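# Pull out the right-side yellow rod and turn it flat

## Task

Find the yellow rod closest to the right arm, draw it outward until it stops, rotate it by a quarter turn so its player figures end up horizontal, and finish with neither arm (nor a camera cable) in contact with it.

## Robot and tools

Robot: two 6-joint arms with parallel grippers, left_arm and right_arm. Each has a fisheye wrist camera, cam_left_wrist and cam_right_wrist (672x504). Camera names must be written exactly.

Frames. The scene frame has its origin at table-top height midway between the nominal bases, +z up, +x out over the table, and left_arm on the +y side (not tied to image left or right). Calibrated bases: left_arm at (-0.028, +0.289, +0.027) m, right_arm at (-0.040, -0.349, +0.007) m, both nearly unrotated, with up along their own +z. Each arm reports its end_effector_position (m) and end_effector_quat_wxyz in its own base frame. That point lies between the finger pads, about 1 cm short of the tips. Fingers point along the gripper's +z and close along its y. Reported hand poses can be a few cm off, more at long reach.

Row layout. One row always has 14 numbers in [-1, 1]: 7 for left_arm, then 7 for right_arm. For each arm, in this order: wrist pitch (joint4), shoulder (joint2), wrist yaw (joint5), wrist roll (joint6), elbow (joint3), waist (joint1), then gripper opening. The six joint numbers are offsets, not poses: they are added to that arm's Joint targets as they stood when the action (or move) began, not to the previous row, so sending the same offset again moves further. Scale: 1.0 equals 2.224 rad for waist, shoulder and elbow, and 8.485 rad for the three wrist joints. To hold an arm where it is, send 0 for its joints. The opening number is absolute: +1 fully open, -1 closed, and in between it maps to the grip_measured reading. A 0 there is a real command, so to leave a gripper alone resend its current command (see Tool commands).

Joint ranges (rad): waist -2.618 to 3.054, shoulder 0 to 3.142, elbow 0 to 3.142, wrist pitch -1.571 to 1.571, wrist yaw -1.571 to 1.571, wrist roll -2.094 to 2.094. Asking for more than 0.059 rad beyond an end gets the action refused for both arms; a bad first action refuses the whole call. The true end can differ by up to 0.059 rad. Each control step a target can lead the measured angle by at most 0.339 rad (big joints) or 2.2 rad (wrist), and a target putting the gripper over 200 mm from where it is gets scaled back, so big changes take several actions.

Tools.
- execute_actions(actions, cameras): actions is a list of actions; each action is a list of up to 15 rows, one per 1/30 s step, the last row held to fill 15 steps (0.5 s). An empty list just reports state and images.
- move(target, speed, blend, opening_speed, blocking, cameras): target is one 14-number row or a list of up to 15 rows; every row is an offset from the Joint targets at the call's start, not from the previous row. All joints move together, so grippers follow curves; nothing avoids obstacles. speed is rad/s for the joint with farthest to travel, 0.01 to 12.57, default 0.5 (one value or one per target). blend is a corner-rounding radius in rad for lists. opening_speed (0.2 or more, scale units per second) ramps the fingers; use a low value when closing on something delicate. blocking=false returns after about 0.5 s while the motion continues. The total path is capped at 10 s.
- wait(seconds 0 to 10, cameras): lets time pass holding the last command.
- stop(cameras): brakes a running move.
- zoom_image(camera, region): camera is cam_left_wrist or cam_right_wrist; region [x0, y0, x1, y1] in pixels from the top-left, at most 504 by 504, on the latest full image.
- read_manual(section): licence texts only.
- finished_scene(scene): scene number 1 to 3; ends the scene irreversibly.
cameras: omitted, null or ["all"] gives all; [] gives none.

Result lines. Joint positions and Joint velocities: one block per arm in the row joint order (rad, rad/s), then finger-pad gap (m; 0.094 when fully open). "within noise" means that arm is still. Joint targets: the base for your next offsets. Tool commands: current gripper commands. grip_measured: finger opening on the command scale, reading slightly wide when empty and narrower than a squeezed part. Joint torques: same order, includes arm weight, positive toward larger angles; numbers 2, 5 and 6 wrap at ±28 N m. "joint sent to its limit": a joint was driven to its end. "joint command not followed": the clearance check altered that arm's targets. Move results add a "move:" line: done, off_target (resting more than 0.035 rad away), moving, held, or fault, plus limits=held if steps were withheld; none of these tell you about contact. Action calls also list joint positions at some steps. MOTOR HOT appears at 75 °C; at 90 °C an OVER-TEMPERATURE FAULT folds that arm for the rest of the scene, and at 100 °C it falls limp.

Cautions. Avoid dropping things, releasing moving parts, fast impacts and strong pushes; contact is harder the faster the motion and the further the target lies beyond the contact. Never let the grippers or arms collide or squeeze each other. Holding loads, long stretches or pushing against something unreachable heats motors; after a push, command targets back past the measured positions. Time spent thinking lets the simulation run. For this job, grip the rod firmly, pull along its axis to the stop, rotate with wrist roll, then open wide and withdraw so nothing, cable included, touches it.

Each tool is called after "Emit:" by a JSON object that holds its "op" and its "data", one argument or row to a line.

## Session

Emit:
{"op": "execute_actions", "data": {
  "actions": []
}}

Scene clock: 0.00 s.
left_arm: end_effector_position=(+0.3899, -0.0004, +0.1147) grip_measured=+1.000 end_effector_quat_wxyz=(+0.609, -0.026, +0.793, +0.006) | right_arm: end_effector_position=(+0.3960, -0.0474, +0.1154) grip_measured=+1.000 end_effector_quat_wxyz=(+0.595, +0.094, +0.794, -0.086)
Joint names: [wrist pitch, shoulder, wrist yaw, wrist roll, elbow, waist]
Joint positions: left_arm=[0.911 1.495 -0.08 -0.043 0.322 -0.04 0.094] | right_arm=[0.848 1.518 0.234 0.044 0.38 -0.018 0.094]
Joint velocities: within noise
Joint torques (N m): no reading
Heat: left arm: 41 °C; right arm: 41 °C.
Joint targets: left_arm=[0.899 1.493 -0.081 -0.042 0.324 -0.040] | right_arm=[0.837 1.515 0.234 0.045 0.383 -0.018]
Tool commands: left_gripper/opening=+1.0 right_gripper/opening=+1.0
camera_calibration:
cam_left_wrist: T_world_to_cam=[[0.0222135, -0.980285, 0.196335, -0.0420869], [-0.593611, -0.170951, -0.786385, 0.357186], [0.804446, -0.0990782, -0.585705, -0.125405], [0, 0, 0, 1]] pos_world=[0.313846, 0.00737939, 0.215698]
cam_right_wrist: T_world_to_cam=[[-0.244005, -0.947103, 0.208463, 0.0183839], [-0.655393, 0.00260904, -0.755284, 0.379511], [0.714788, -0.320918, -0.621361, -0.108823], [0, 0, 0, 1]] pos_world=[0.331, -0.0185021, 0.215188]

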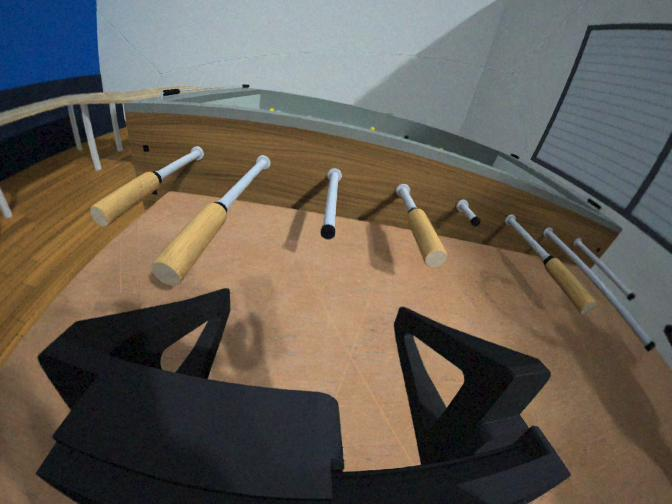

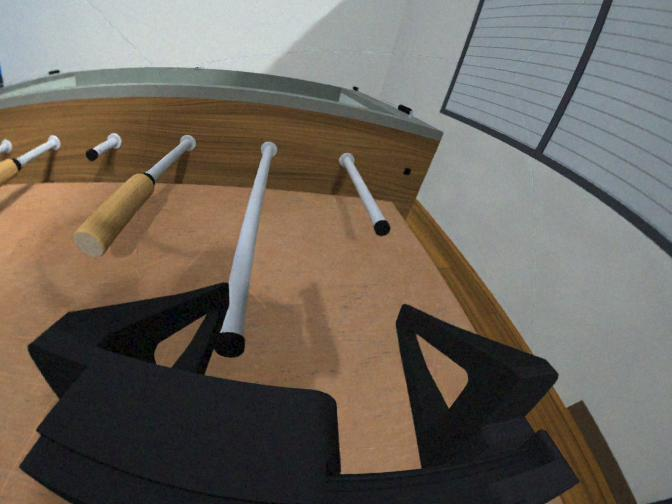

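Emit:
{"op": "move", "data": {
  "target": [
    [0,0,0,0,0,0,1,0.0654,0.1488,0.0417,-0.1839,0.1619,0.2361,0.4],
    [0,0,0,0,0,0,1,0.0654,0.3062,0.0417,-0.1839,0.1619,0.2361,0.4]
  ],
  "speed": 1.2,
  "blend": 0.05,
  "cameras": ["cam_right_wrist"]
}}

Scene clock: 46.97 s.
left_arm: end_effector_position=(+0.3899, -0.0004, +0.1147) grip_measured=+1.000 end_effector_quat_wxyz=(+0.609, -0.026, +0.793, +0.006) | right_arm: end_effector_position=(+0.4667, +0.1459, +0.0768) grip_measured=+0.402 end_effector_quat_wxyz=(+0.460, -0.497, +0.541, -0.499)
Joint names: [wrist pitch, shoulder, wrist yaw, wrist roll, elbow, waist]
Joint positions: left_arm=[0.911 1.495 -0.08 -0.043 0.322 -0.04 0.094] | right_arm=[1.36 2.189 0.585 -1.517 0.735 0.503 0.066]
Joint velocities: within noise
Joint torques (N m): left_arm=[1.88 -5.78 -0.03 0.02 5.33 -0.06] | right_arm=[1.95 -7.9 0.11 0.02 4.29 0.36]
Heat: left arm: 41 °C; right arm: 42 °C.
Joint targets: left_arm=[0.899 1.493 -0.081 -0.042 0.324 -0.040] | right_arm=[1.392 2.196 0.588 -1.515 0.743 0.507]
move: done
camera_calibration:
cam_right_wrist: T_world_to_cam=[[0.0426341, 0.173383, 0.983931, -0.130028], [-0.460413, -0.870612, 0.173364, 0.361184], [0.88668, -0.460406, 0.0427098, -0.232118], [0, 0, 0, 1]] pos_world=[0.377652, 0.230128, 0.075236]
Images, in order (width x height): cam_right_wrist 672x504.

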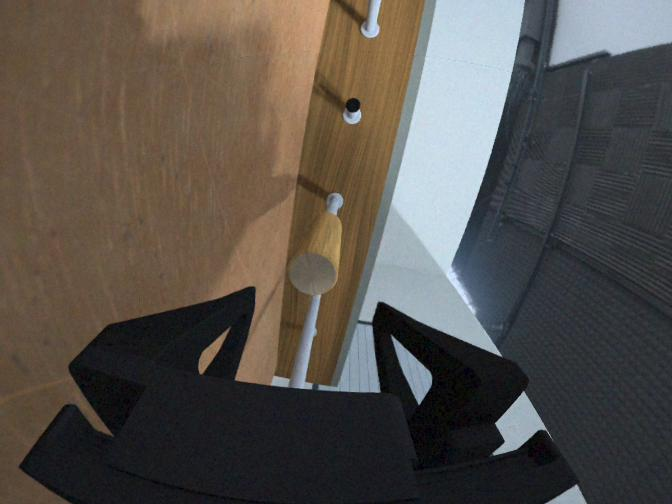

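Emit:
{"op": "move", "data": {
  "target": [
    [0,0,0,0,0,0,1,-0.0087,0.0220,-0.0027,-0.0012,0.0346,-0.0130,0.4],
    [0,0,0,0,0,0,1,-0.0160,0.0935,-0.0151,-0.0065,0.1605,-0.0558,0.4],
    [0,0,0,0,0,0,1,-0.0160,0.0935,-0.0151,-0.0065,0.1605,-0.0558,-0.6]
  ],
  "opening_speed": 0.7,
  "cameras": ["cam_right_wrist"]
}}

Scene clock: 72.10 s.
left_arm: end_effector_position=(+0.3899, -0.0004, +0.1147) grip_measured=+1.000 end_effector_quat_wxyz=(+0.609, -0.026, +0.793, +0.006) | right_arm: end_effector_position=(+0.5517, +0.1384, +0.0727) grip_measured=-0.297 end_effector_quat_wxyz=(+0.466, -0.491, +0.524, -0.517)
Joint names: [wrist pitch, shoulder, wrist yaw, wrist roll, elbow, waist]
Joint positions: left_arm=[0.911 1.495 -0.08 -0.043 0.322 -0.04 0.094] | right_arm=[1.265 2.38 0.472 -1.574 1.079 0.387 0.033]
Joint velocities: within noise
Joint torques (N m): left_arm=[1.88 -5.76 -0.02 0 5.3 -0.08] | right_arm=[1.63 -8.57 -0.08 0.05 6.13 -0.32]
Heat: left arm: 41 °C; right arm: 43 °C.
Joint targets: left_arm=[0.899 1.493 -0.081 -0.042 0.324 -0.040] | right_arm=[1.256 2.404 0.460 -1.571 1.100 0.383]
move: done
camera_calibration:
cam_right_wrist: T_world_to_cam=[[-0.00142374, 0.197987, 0.980204, -0.107159], [-0.469326, -0.865677, 0.174172, 0.398764], [0.883024, -0.459787, 0.0941527, -0.312571], [0, 0, 0, 1]] pos_world=[0.463006, 0.222701, 0.0650134]
Images, in order (width x height): cam_right_wrist 672x504.

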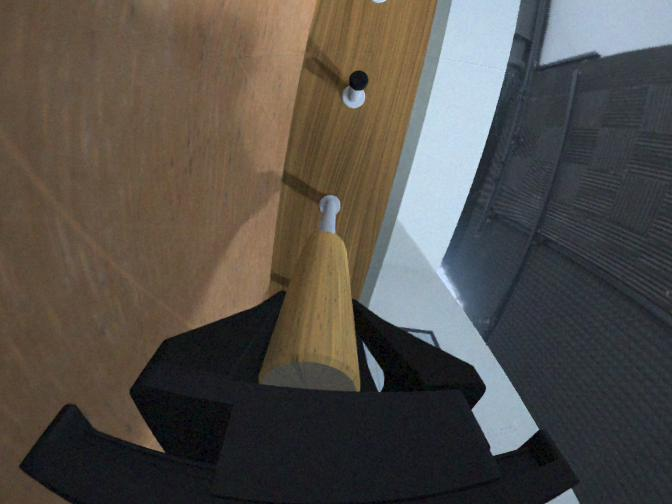

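Emit:
{"op": "move", "data": {
  "target": [
    [0,0,0,0,0,0,1,0,0,0,0.1887,0,0,-0.6],
    [0,0,0,0,0,0,1,-0.0148,-0.1457,0.0094,0.1975,-0.1709,0.0450,-0.6]
  ],
  "speed": [0.9,0.5]
}}

Scene clock: 89.30 s.
left_arm: end_effector_position=(+0.3899, -0.0004, +0.1147) grip_measured=+1.000 end_effector_quat_wxyz=(+0.609, -0.026, +0.793, +0.006) | right_arm: end_effector_position=(+0.4713, +0.1463, +0.0650) grip_measured=-0.304 end_effector_quat_wxyz=(+0.632, +0.006, +0.775, -0.025)
Joint names: [wrist pitch, shoulder, wrist yaw, wrist roll, elbow, waist]
Joint positions: left_arm=[0.911 1.495 -0.08 -0.043 0.322 -0.04 0.094] | right_arm=[1.131 2.117 0.513 0.083 0.753 0.477 0.033]
Joint velocities: within noise
Joint torques (N m): left_arm=[1.88 -5.75 -0.03 0.01 5.31 -0.06] | right_arm=[1.69 -11.4 0.44 0.19 1.76 0.58]
Heat: left arm: 41 °C; right arm: 44 °C.
Joint targets: left_arm=[0.899 1.493 -0.081 -0.042 0.324 -0.040] | right_arm=[1.131 2.080 0.540 0.105 0.720 0.483]
move: off_target (right_arm); right_arm: the shoulder is farthest, 0.037 rad from its target
camera_calibration:
cam_left_wrist: T_world_to_cam=[[0.0222135, -0.980285, 0.196335, -0.0420869], [-0.593611, -0.170951, -0.786385, 0.357186], [0.804446, -0.0990782, -0.585705, -0.125405], [0, 0, 0, 1]] pos_world=[0.313846, 0.00737939, 0.215698]
cam_right_wrist: T_world_to_cam=[[-0.0524517, -0.97505, 0.2157, 0.144074], [-0.578595, -0.146376, -0.802372, 0.378945], [0.813926, -0.166889, -0.556482, -0.205161], [0, 0, 0, 1]] pos_world=[0.393799, 0.161709, 0.15881]

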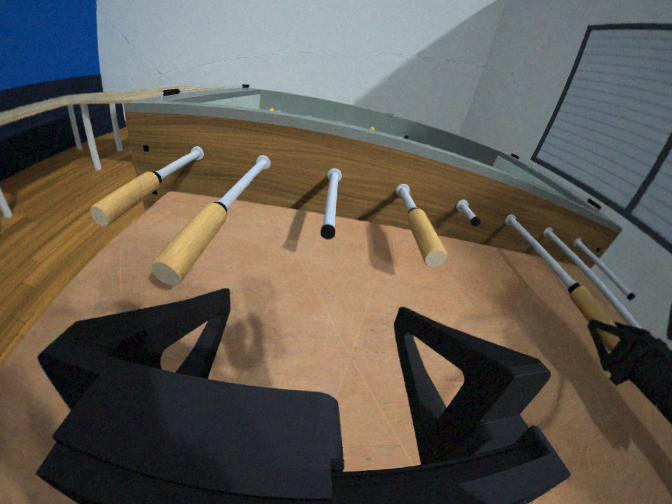

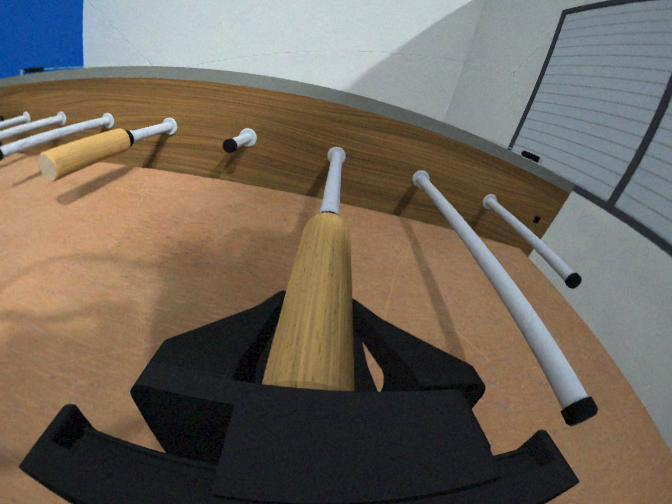

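Emit:
{"op": "move", "data": {
  "target": [0,0,0,0,0,0,1,-0.0349,-0.1093,0.0065,0.0167,-0.0531,0.0346,-0.6],
  "speed": 0.4,
  "cameras": ["cam_right_wrist"]
}}

Scene clock: 100.10 s.
left_arm: end_effector_position=(+0.3899, -0.0004, +0.1147) grip_measured=+1.000 end_effector_quat_wxyz=(+0.609, -0.026, +0.793, +0.006) | right_arm: end_effector_position=(+0.4632, +0.1452, +0.0721) grip_measured=-0.308 end_effector_quat_wxyz=(+0.588, +0.036, +0.808, +0.010)
Joint names: [wrist pitch, shoulder, wrist yaw, wrist roll, elbow, waist]
Joint positions: left_arm=[0.911 1.495 -0.08 -0.043 0.322 -0.04 0.094] | right_arm=[0.868 1.974 0.469 0.227 0.752 0.468 0.033]
Joint velocities: within noise
Joint torques (N m): left_arm=[1.88 -5.75 -0.04 0.02 5.33 -0.09] | right_arm=[1.4 -19.36 1.51 0.23 -6.46 8.24]
Heat: left arm: 41 °C; right arm: 44 °C.
Joint targets: left_arm=[0.899 1.493 -0.081 -0.042 0.324 -0.040] | right_arm=[0.835 1.837 0.595 0.247 0.602 0.560]
move: off_target (right_arm); right_arm: the elbow is farthest, 0.150 rad from its target
camera_calibration:
cam_right_wrist: T_world_to_cam=[[-0.0371837, -0.99119, 0.127121, 0.142642], [-0.663845, -0.0705836, -0.744532, 0.404052], [0.746945, -0.112073, -0.655372, -0.164628], [0, 0, 0, 1]] pos_world=[0.3965, 0.151454, 0.174805]
Images, in order (width x height): cam_right_wrist 672x504.

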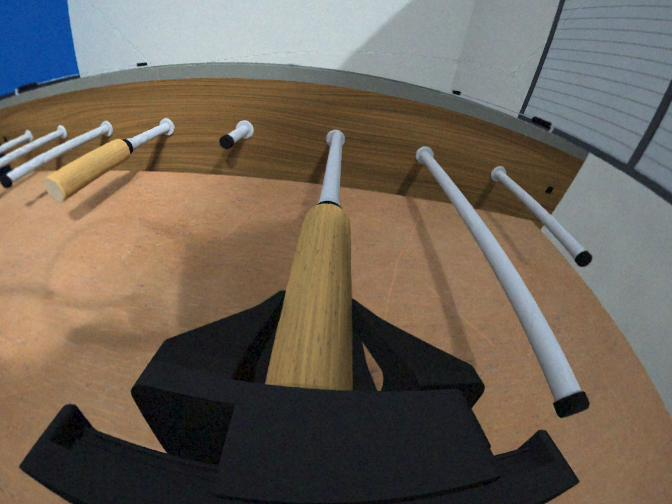

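Emit:
{"op": "move", "data": {
  "target": [
    [0,0,0,0,0,0,1,0.0039,0.0665,-0.0149,-0.0114,0.0715,-0.0396,-0.6],
    [0,0,0,0,0,0,1,0.0039,0.0665,-0.0149,-0.0114,0.0715,-0.0396,0.45],
    [0,0,0,0,0,0,1,0.0039,-0.0683,-0.0149,-0.0114,0.0715,-0.0396,0.45]
  ],
  "cameras": ["cam_right_wrist"]
}}

Emit:
{"op": "zoom_image", "data": {
  "camera": "cam_right_wrist",
  "region": [130, 140, 470, 340]
}}

Scene clock: 114.53 s.
left_arm: end_effector_position=(+0.3899, -0.0004, +0.1147) grip_measured=+1.000 end_effector_quat_wxyz=(+0.609, -0.026, +0.793, +0.006) | right_arm: end_effector_position=(+0.4634, +0.1431, +0.2126) grip_measured=+0.448 end_effector_quat_wxyz=(+0.692, +0.050, +0.719, +0.045)
Joint names: [wrist pitch, shoulder, wrist yaw, wrist roll, elbow, waist]
Joint positions: left_arm=[0.911 1.495 -0.08 -0.043 0.322 -0.04 0.094] | right_arm=[0.874 1.694 0.467 0.154 0.777 0.464 0.068]
Joint velocities: within noise
Joint torques (N m): left_arm=[1.88 -5.75 -0.03 0.02 5.33 -0.06] | right_arm=[1.63 -7.46 0.07 -0.04 4.93 0.77]
Heat: left arm: 41 °C; right arm: 46 °C.
Joint targets: left_arm=[0.899 1.493 -0.081 -0.042 0.324 -0.040] | right_arm=[0.868 1.685 0.468 0.150 0.761 0.472]
move: done; target 2's new numbers were sent with right_arm's wrist roll 0.048 rad from that target
camera_calibration:
cam_right_wrist: T_world_to_cam=[[-0.0511903, -0.997617, 0.0462695, 0.147342], [-0.43407, -0.0194998, -0.900668, 0.428127], [0.899424, -0.0661897, -0.432037, -0.197635], [0, 0, 0, 1]] pos_world=[0.371137, 0.142258, 0.293397]
Images, in order (width x height): cam_right_wrist 672x504.

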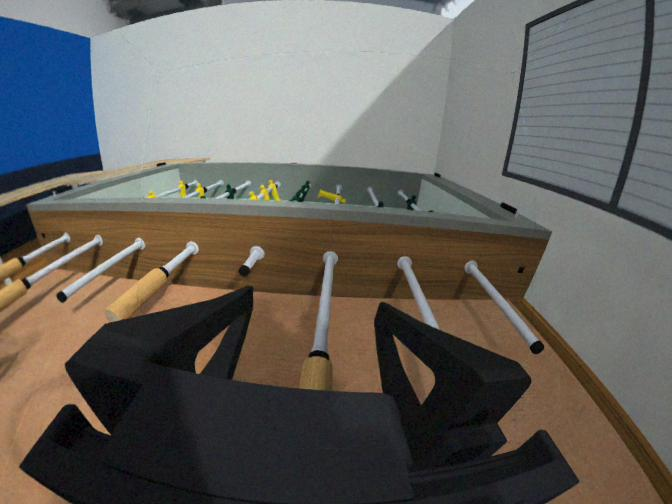

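Scaled by 1.482 from the camera's 672x504 image, which has a finer 960x720 frame.

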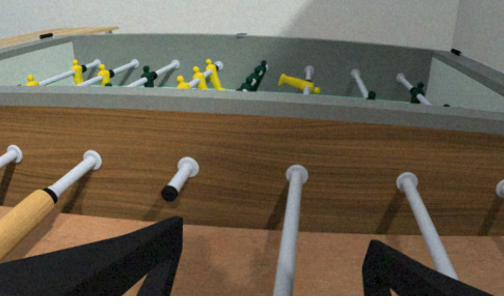

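Emit:
{"op": "zoom_image", "data": {
  "camera": "cam_right_wrist",
  "region": [300, 170, 380, 230]
}}

Scaled by 6.300 from the camera's 672x504 image, which has a finer 960x720 frame.

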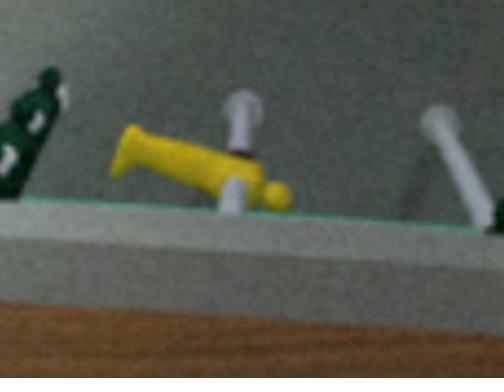

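Emit:
{"op": "move", "data": {
  "target": [
    [0,0,0,0,0,0,1,0,0.1394,0,0,0,0,0.45],
    [0,0,0,0,0,0,1,0,0.1394,0,0,0,0,-0.6],
    [0,0,0,0,0,0,1,0,0.1394,0,-0.0265,0,0,-0.6],
    [0,0,0,0,0,0,1,0,0.1394,0,-0.0265,0,0,0.45],
    [0,0,0,0,0,0,1,0,0,0,-0.0265,0,0,0.45]
  ],
  "opening_speed": 0.9,
  "cameras": ["cam_right_wrist"]
}}

Emit:
{"op": "zoom_image", "data": {
  "camera": "cam_right_wrist",
  "region": [300, 170, 380, 230]
}}

Scene clock: 151.57 s.
left_arm: end_effector_position=(+0.3899, -0.0004, +0.1147) grip_measured=+1.000 end_effector_quat_wxyz=(+0.609, -0.026, +0.793, +0.006) | right_arm: end_effector_position=(+0.4620, +0.1454, +0.2121) grip_measured=+0.448 end_effector_quat_wxyz=(+0.692, -0.032, +0.720, -0.035)
Joint names: [wrist pitch, shoulder, wrist yaw, wrist roll, elbow, waist]
Joint positions: left_arm=[0.911 1.495 -0.08 -0.043 0.322 -0.04 0.094] | right_arm=[0.872 1.695 0.479 -0.074 0.777 0.473 0.068]
Joint velocities: within noise
Joint torques (N m): left_arm=[1.89 -5.81 -0.02 0 5.34 -0.08] | right_arm=[1.64 -7.35 -0.06 0 4.94 -0.08]
Heat: left arm: 41 °C; right arm: 44 °C.
Joint targets: left_arm=[0.899 1.493 -0.081 -0.042 0.324 -0.040] | right_arm=[0.868 1.685 0.468 -0.075 0.761 0.472]
move: done; target 4's new numbers were sent with right_arm's wrist roll 0.087 rad from that target
camera_calibration:
cam_right_wrist: T_world_to_cam=[[-0.0441197, -0.961189, 0.27234, 0.09312], [-0.435535, -0.22683, -0.871124, 0.451666], [0.89909, -0.157047, -0.408624, -0.188092], [0, 0, 0, 1]] pos_world=[0.369936, 0.162418, 0.291238]
Images, in order (width x height): cam_right_wrist 672x504.

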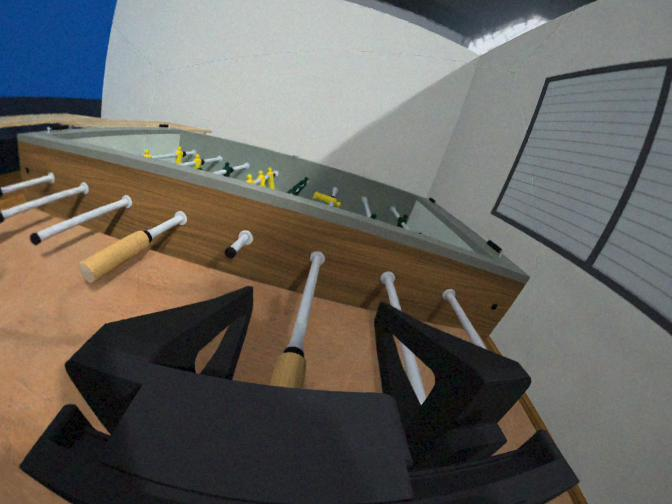

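Scaled by 6.300 from the camera's 672x504 image, which has a finer 960x720 frame.

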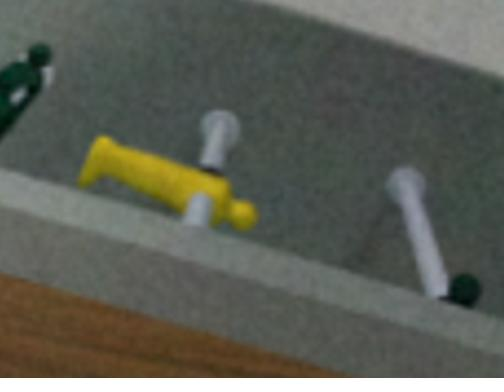

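Emit:
{"op": "finished_scene", "data": {
  "scene": 2
}}

The scene is finished: the task was done.


## Next scene

The same job, from a new start.

Emit:
{"op": "execute_actions", "data": {
  "actions": []
}}

Scene clock: 0.00 s.
left_arm: end_effector_position=(+0.4127, +0.0165, +0.1264) grip_measured=+1.000 end_effector_quat_wxyz=(+0.618, -0.002, +0.786, +0.007) | right_arm: end_effector_position=(+0.3903, -0.0463, +0.1052) grip_measured=+1.000 end_effector_quat_wxyz=(+0.587, +0.098, +0.798, -0.097)
Joint names: [wrist pitch, shoulder, wrist yaw, wrist roll, elbow, waist]
Joint positions: left_arm=[0.901 1.55 0.039 0.018 0.411 0.054 0.094] | right_arm=[0.871 1.537 0.276 0.046 0.357 0.003 0.094]
Joint velocities: within noise
Joint torques (N m): no reading
Heat: left arm: 39 °C; right arm: 39 °C.
Joint targets: left_arm=[0.889 1.548 0.039 0.019 0.413 0.054] | right_arm=[0.861 1.534 0.277 0.048 0.360 0.003]
Tool commands: left_gripper/opening=+1.0 right_gripper/opening=+1.0
camera_calibration:
cam_left_wrist: T_world_to_cam=[[-0.0177666, -0.985889, 0.166453, -0.00796993], [-0.580802, -0.125334, -0.804339, 0.378982], [0.813851, -0.110967, -0.570379, -0.140833], [0, 0, 0, 1]] pos_world=[0.334589, 0.0240143, 0.225829]
cam_right_wrist: T_world_to_cam=[[-0.259, -0.939853, 0.222701, 0.0247898], [-0.669431, 0.00846419, -0.742826, 0.372487], [0.696262, -0.341475, -0.631359, -0.103415], [0, 0, 0, 1]] pos_world=[0.327779, -0.0151678, 0.20588]

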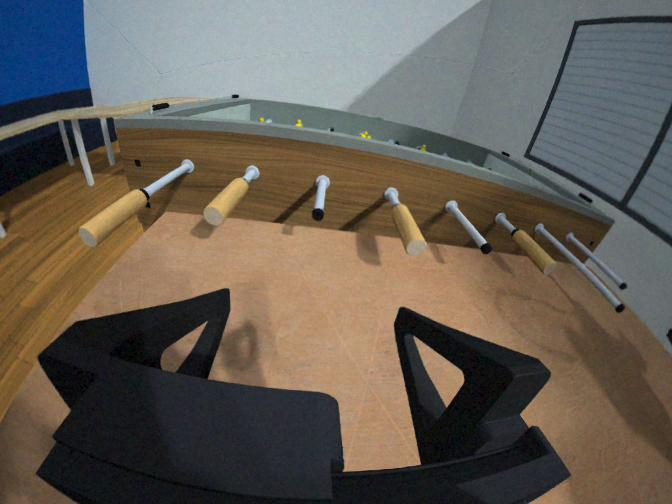

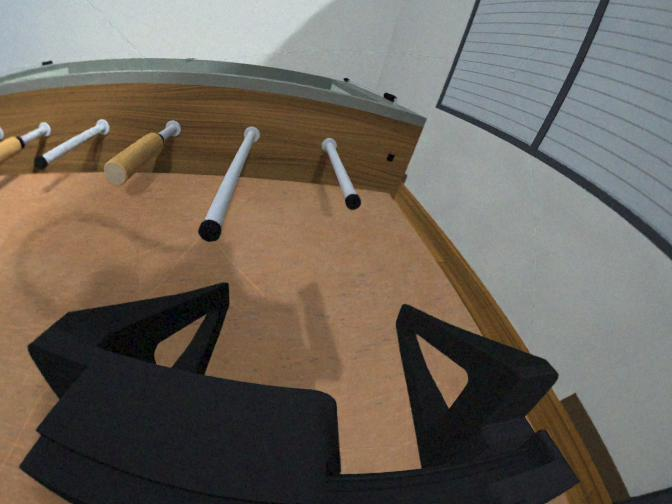

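Emit:
{"op": "zoom_image", "data": {
  "camera": "cam_left_wrist",
  "region": [385, 125, 465, 185]
}}

Scaled by 6.300 from the camera's 672x504 image, which has a finer 960x720 frame.

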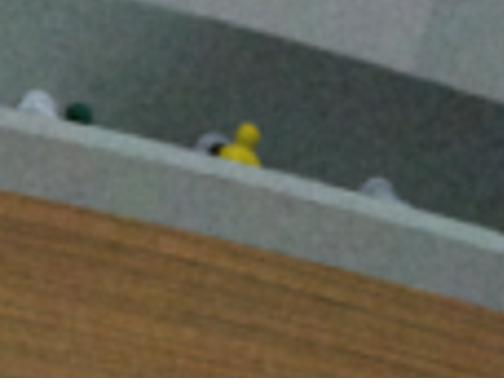

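Emit:
{"op": "move", "data": {
  "target": [
    [0,0,0,0,0,0,1,0.0462,0.2855,0.0259,-0.1907,0.3997,0.1911,0.4],
    [0,0,0,0,0,0,1,0.0462,0.4204,0.0259,-0.1907,0.3997,0.1911,0.4]
  ],
  "speed": 1.2,
  "blend": 0.05,
  "cameras": ["cam_right_wrist"]
}}

Scene clock: 40.40 s.
left_arm: end_effector_position=(+0.4127, +0.0165, +0.1264) grip_measured=+1.000 end_effector_quat_wxyz=(+0.618, -0.002, +0.786, +0.007) | right_arm: end_effector_position=(+0.5744, +0.1709, +0.0721) grip_measured=+0.402 end_effector_quat_wxyz=(+0.485, -0.482, +0.515, -0.517)
Joint names: [wrist pitch, shoulder, wrist yaw, wrist roll, elbow, waist]
Joint positions: left_arm=[0.901 1.55 0.039 0.018 0.411 0.054 0.094] | right_arm=[1.235 2.476 0.493 -1.573 1.246 0.429 0.066]
Joint velocities: within noise
Joint torques (N m): left_arm=[1.85 -6.79 -0.01 0.01 5.64 -0.03] | right_arm=[1.82 -11.95 0.1 0.04 5 -0.01]
Heat: left arm: 40 °C; right arm: 40 °C.
Joint targets: left_arm=[0.889 1.548 0.039 0.019 0.413 0.054] | right_arm=[1.253 2.469 0.497 -1.570 1.249 0.428]
move: done
camera_calibration:
cam_right_wrist: T_world_to_cam=[[-0.0422929, 0.180821, 0.982606, -0.0867564], [-0.457008, -0.878068, 0.141913, 0.434955], [0.888456, -0.443057, 0.119773, -0.325496], [0, 0, 0, 1]] pos_world=[0.484298, 0.253394, 0.0625071]
Images, in order (width x height): cam_right_wrist 672x504.

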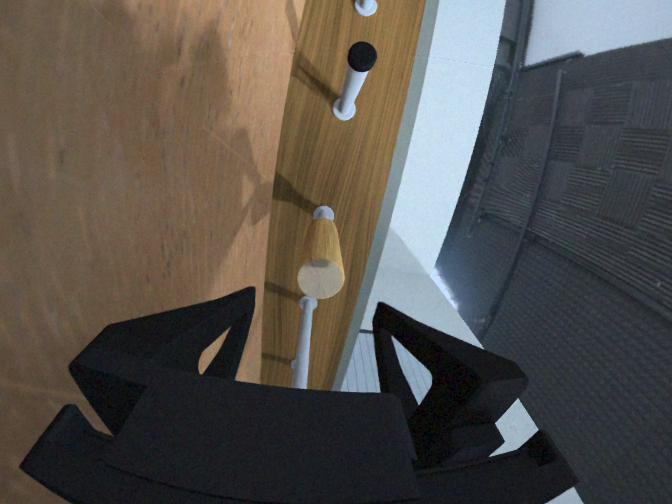

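Emit:
{"op": "move", "data": {
  "target": [
    [0,0,0,0,0,0,1,-0.0104,0.0274,-0.0021,0,0.0436,-0.0099,0.4],
    [0,0,0,0,0,0,1,-0.0396,0.1075,-0.0105,0,0.2374,-0.0427,0.4],
    [0,0,0,0,0,0,1,-0.0396,0.1075,-0.0105,0,0.2374,-0.0427,-0.6]
  ],
  "opening_speed": 0.8,
  "cameras": ["cam_right_wrist"]
}}

Scene clock: 61.90 s.
left_arm: end_effector_position=(+0.4127, +0.0165, +0.1264) grip_measured=+1.000 end_effector_quat_wxyz=(+0.618, -0.002, +0.786, +0.007) | right_arm: end_effector_position=(+0.6691, +0.1596, +0.0774) grip_measured=-0.304 end_effector_quat_wxyz=(+0.479, -0.479, +0.519, -0.521)
Joint names: [wrist pitch, shoulder, wrist yaw, wrist roll, elbow, waist]
Joint positions: left_arm=[0.901 1.55 0.039 0.018 0.411 0.054 0.094] | right_arm=[0.931 2.678 0.421 -1.573 1.75 0.339 0.033]
Joint velocities: within noise
Joint torques (N m): left_arm=[1.85 -6.78 -0.01 0.01 5.64 -0.06] | right_arm=[1.56 -11.28 -0.1 0.04 8.12 -0.47]
Heat: left arm: 40 °C; right arm: 43 °C.
Joint targets: left_arm=[0.889 1.548 0.039 0.019 0.413 0.054] | right_arm=[0.917 2.708 0.408 -1.570 1.777 0.333]
move: done
camera_calibration:
cam_right_wrist: T_world_to_cam=[[-0.0371797, 0.182982, 0.982413, -0.0896282], [-0.472013, -0.86973, 0.144131, 0.476168], [0.880807, -0.458353, 0.118706, -0.407597], [0, 0, 0, 1]] pos_world=[0.58044, 0.243715, 0.0678059]
Images, in order (width x height): cam_right_wrist 672x504.

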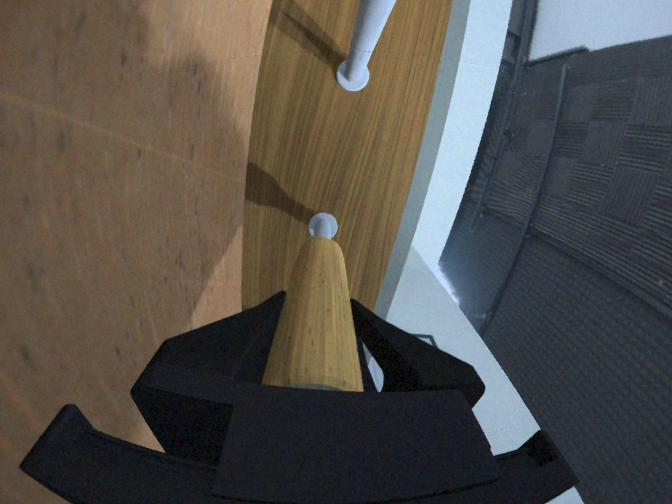

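Emit:
{"op": "move", "data": {
  "target": [
    [0,0,0,0,0,0,1,0,0,0,0.1874,0,0,-0.6],
    [0,0,0,0,0,0,1,0.0375,-0.1228,0.0103,0.1874,-0.2482,0.0414,-0.6],
    [0,0,0,0,0,0,1,0.0186,-0.2576,0.0217,0.1992,-0.4087,0.0872,-0.6],
    [0,0,0,0,0,0,1,-0.0024,-0.3233,0.0256,0.2092,-0.4406,0.1079,-0.6]
  ],
  "speed": [1.0,0.6,0.5,0.35],
  "blend": [0,0.04,0.03,0]
}}

Scene clock: 87.63 s.
left_arm: end_effector_position=(+0.4127, +0.0165, +0.1264) grip_measured=+1.000 end_effector_quat_wxyz=(+0.618, -0.002, +0.786, +0.007) | right_arm: end_effector_position=(+0.4948, +0.1726, +0.0733) grip_measured=-0.306 end_effector_quat_wxyz=(+0.609, +0.027, +0.793, +0.002)
Joint names: [wrist pitch, shoulder, wrist yaw, wrist roll, elbow, waist]
Joint positions: left_arm=[0.901 1.55 0.039 0.018 0.411 0.054 0.094] | right_arm=[0.891 2.107 0.512 0.188 0.916 0.501 0.033]
Joint velocities: within noise
Joint torques (N m): left_arm=[1.86 -6.78 0 0.01 5.64 -0.03] | right_arm=[1.73 -18.99 1.35 0.15 -3.86 6.48]
Heat: left arm: 39 °C; right arm: 45 °C.
Joint targets: left_arm=[0.889 1.548 0.039 0.019 0.413 0.054] | right_arm=[0.897 1.989 0.625 0.205 0.797 0.573]
move: off_target (right_arm); right_arm: the elbow is farthest, 0.119 rad from its target
camera_calibration:
cam_left_wrist: T_world_to_cam=[[-0.0177666, -0.985889, 0.166453, -0.00796993], [-0.580802, -0.125334, -0.804339, 0.378982], [0.813851, -0.110967, -0.570379, -0.140833], [0, 0, 0, 1]] pos_world=[0.334589, 0.0240143, 0.225829]
cam_right_wrist: T_world_to_cam=[[-0.0414291, -0.987889, 0.149528, 0.170804], [-0.623535, -0.0913733, -0.776437, 0.413879], [0.780697, -0.125403, -0.612198, -0.202007], [0, 0, 0, 1]] pos_world=[0.422851, 0.181221, 0.172142]

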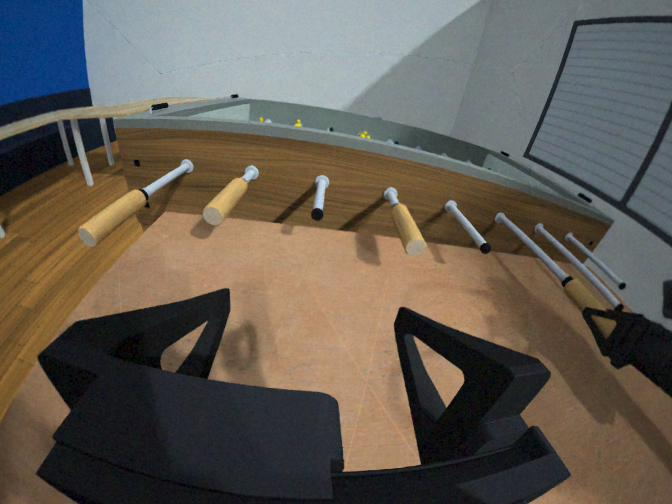

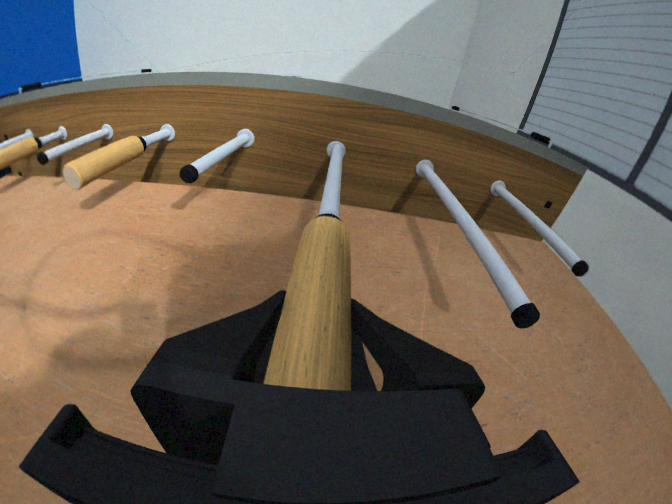

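Emit:
{"op": "move", "data": {
  "target": [
    [0,0,0,0,0,0,1,-0.0007,0.0580,-0.0133,-0.0080,0.0576,-0.0306,-0.6],
    [0,0,0,0,0,0,1,-0.0007,0.0580,-0.0133,-0.0080,0.0576,-0.0306,0.45],
    [0,0,0,0,0,0,1,-0.0007,-0.0769,-0.0133,-0.0080,0.0576,-0.0306,0.45]
  ],
  "cameras": ["cam_right_wrist"]
}}

Emit:
{"op": "zoom_image", "data": {
  "camera": "cam_right_wrist",
  "region": [290, 160, 390, 235]
}}

Scene clock: 99.80 s.
left_arm: end_effector_position=(+0.4127, +0.0165, +0.1264) grip_measured=+1.000 end_effector_quat_wxyz=(+0.618, -0.002, +0.786, +0.007) | right_arm: end_effector_position=(+0.4923, +0.1697, +0.2221) grip_measured=+0.448 end_effector_quat_wxyz=(+0.707, +0.055, +0.703, +0.046)
Joint names: [wrist pitch, shoulder, wrist yaw, wrist roll, elbow, waist]
Joint positions: left_arm=[0.901 1.55 0.039 0.018 0.411 0.054 0.094] | right_arm=[0.897 1.828 0.511 0.14 0.936 0.498 0.068]
Joint velocities: within noise
Joint torques (N m): left_arm=[1.86 -6.76 0 0.01 5.68 -0.03] | right_arm=[1.63 -8.65 0.06 -0.03 5.46 0.68]
Heat: left arm: 39 °C; right arm: 50 °C.
Joint targets: left_arm=[0.889 1.548 0.039 0.019 0.413 0.054] | right_arm=[0.891 1.818 0.513 0.137 0.925 0.505]
move: done; target 2's new numbers were sent with right_arm's wrist roll 0.042 rad from that target
camera_calibration:
cam_right_wrist: T_world_to_cam=[[-0.0621685, -0.997378, 0.0370535, 0.182295], [-0.394853, -0.00951841, -0.918695, 0.432767], [0.916638, -0.0717446, -0.393226, -0.233922], [0, 0, 0, 1]] pos_world=[0.396634, 0.169154, 0.298842]
Images, in order (width x height): cam_right_wrist 672x504.

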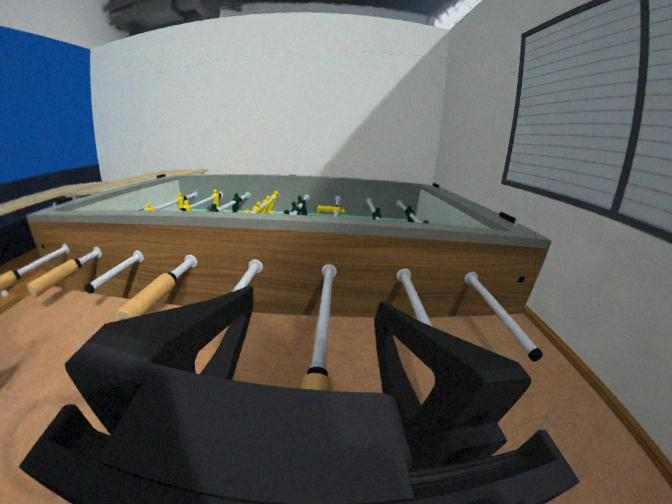

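Scaled by 5.040 from the camera's 672x504 image, which has a finer 960x720 frame.

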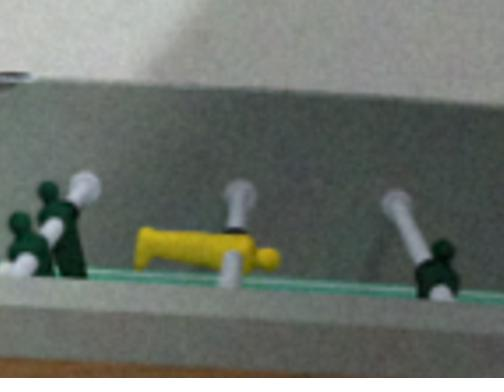

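Flat, and the rod is fully out.

Emit:
{"op": "finished_scene", "data": {
  "scene": 3
}}

The scene is finished: the task was done.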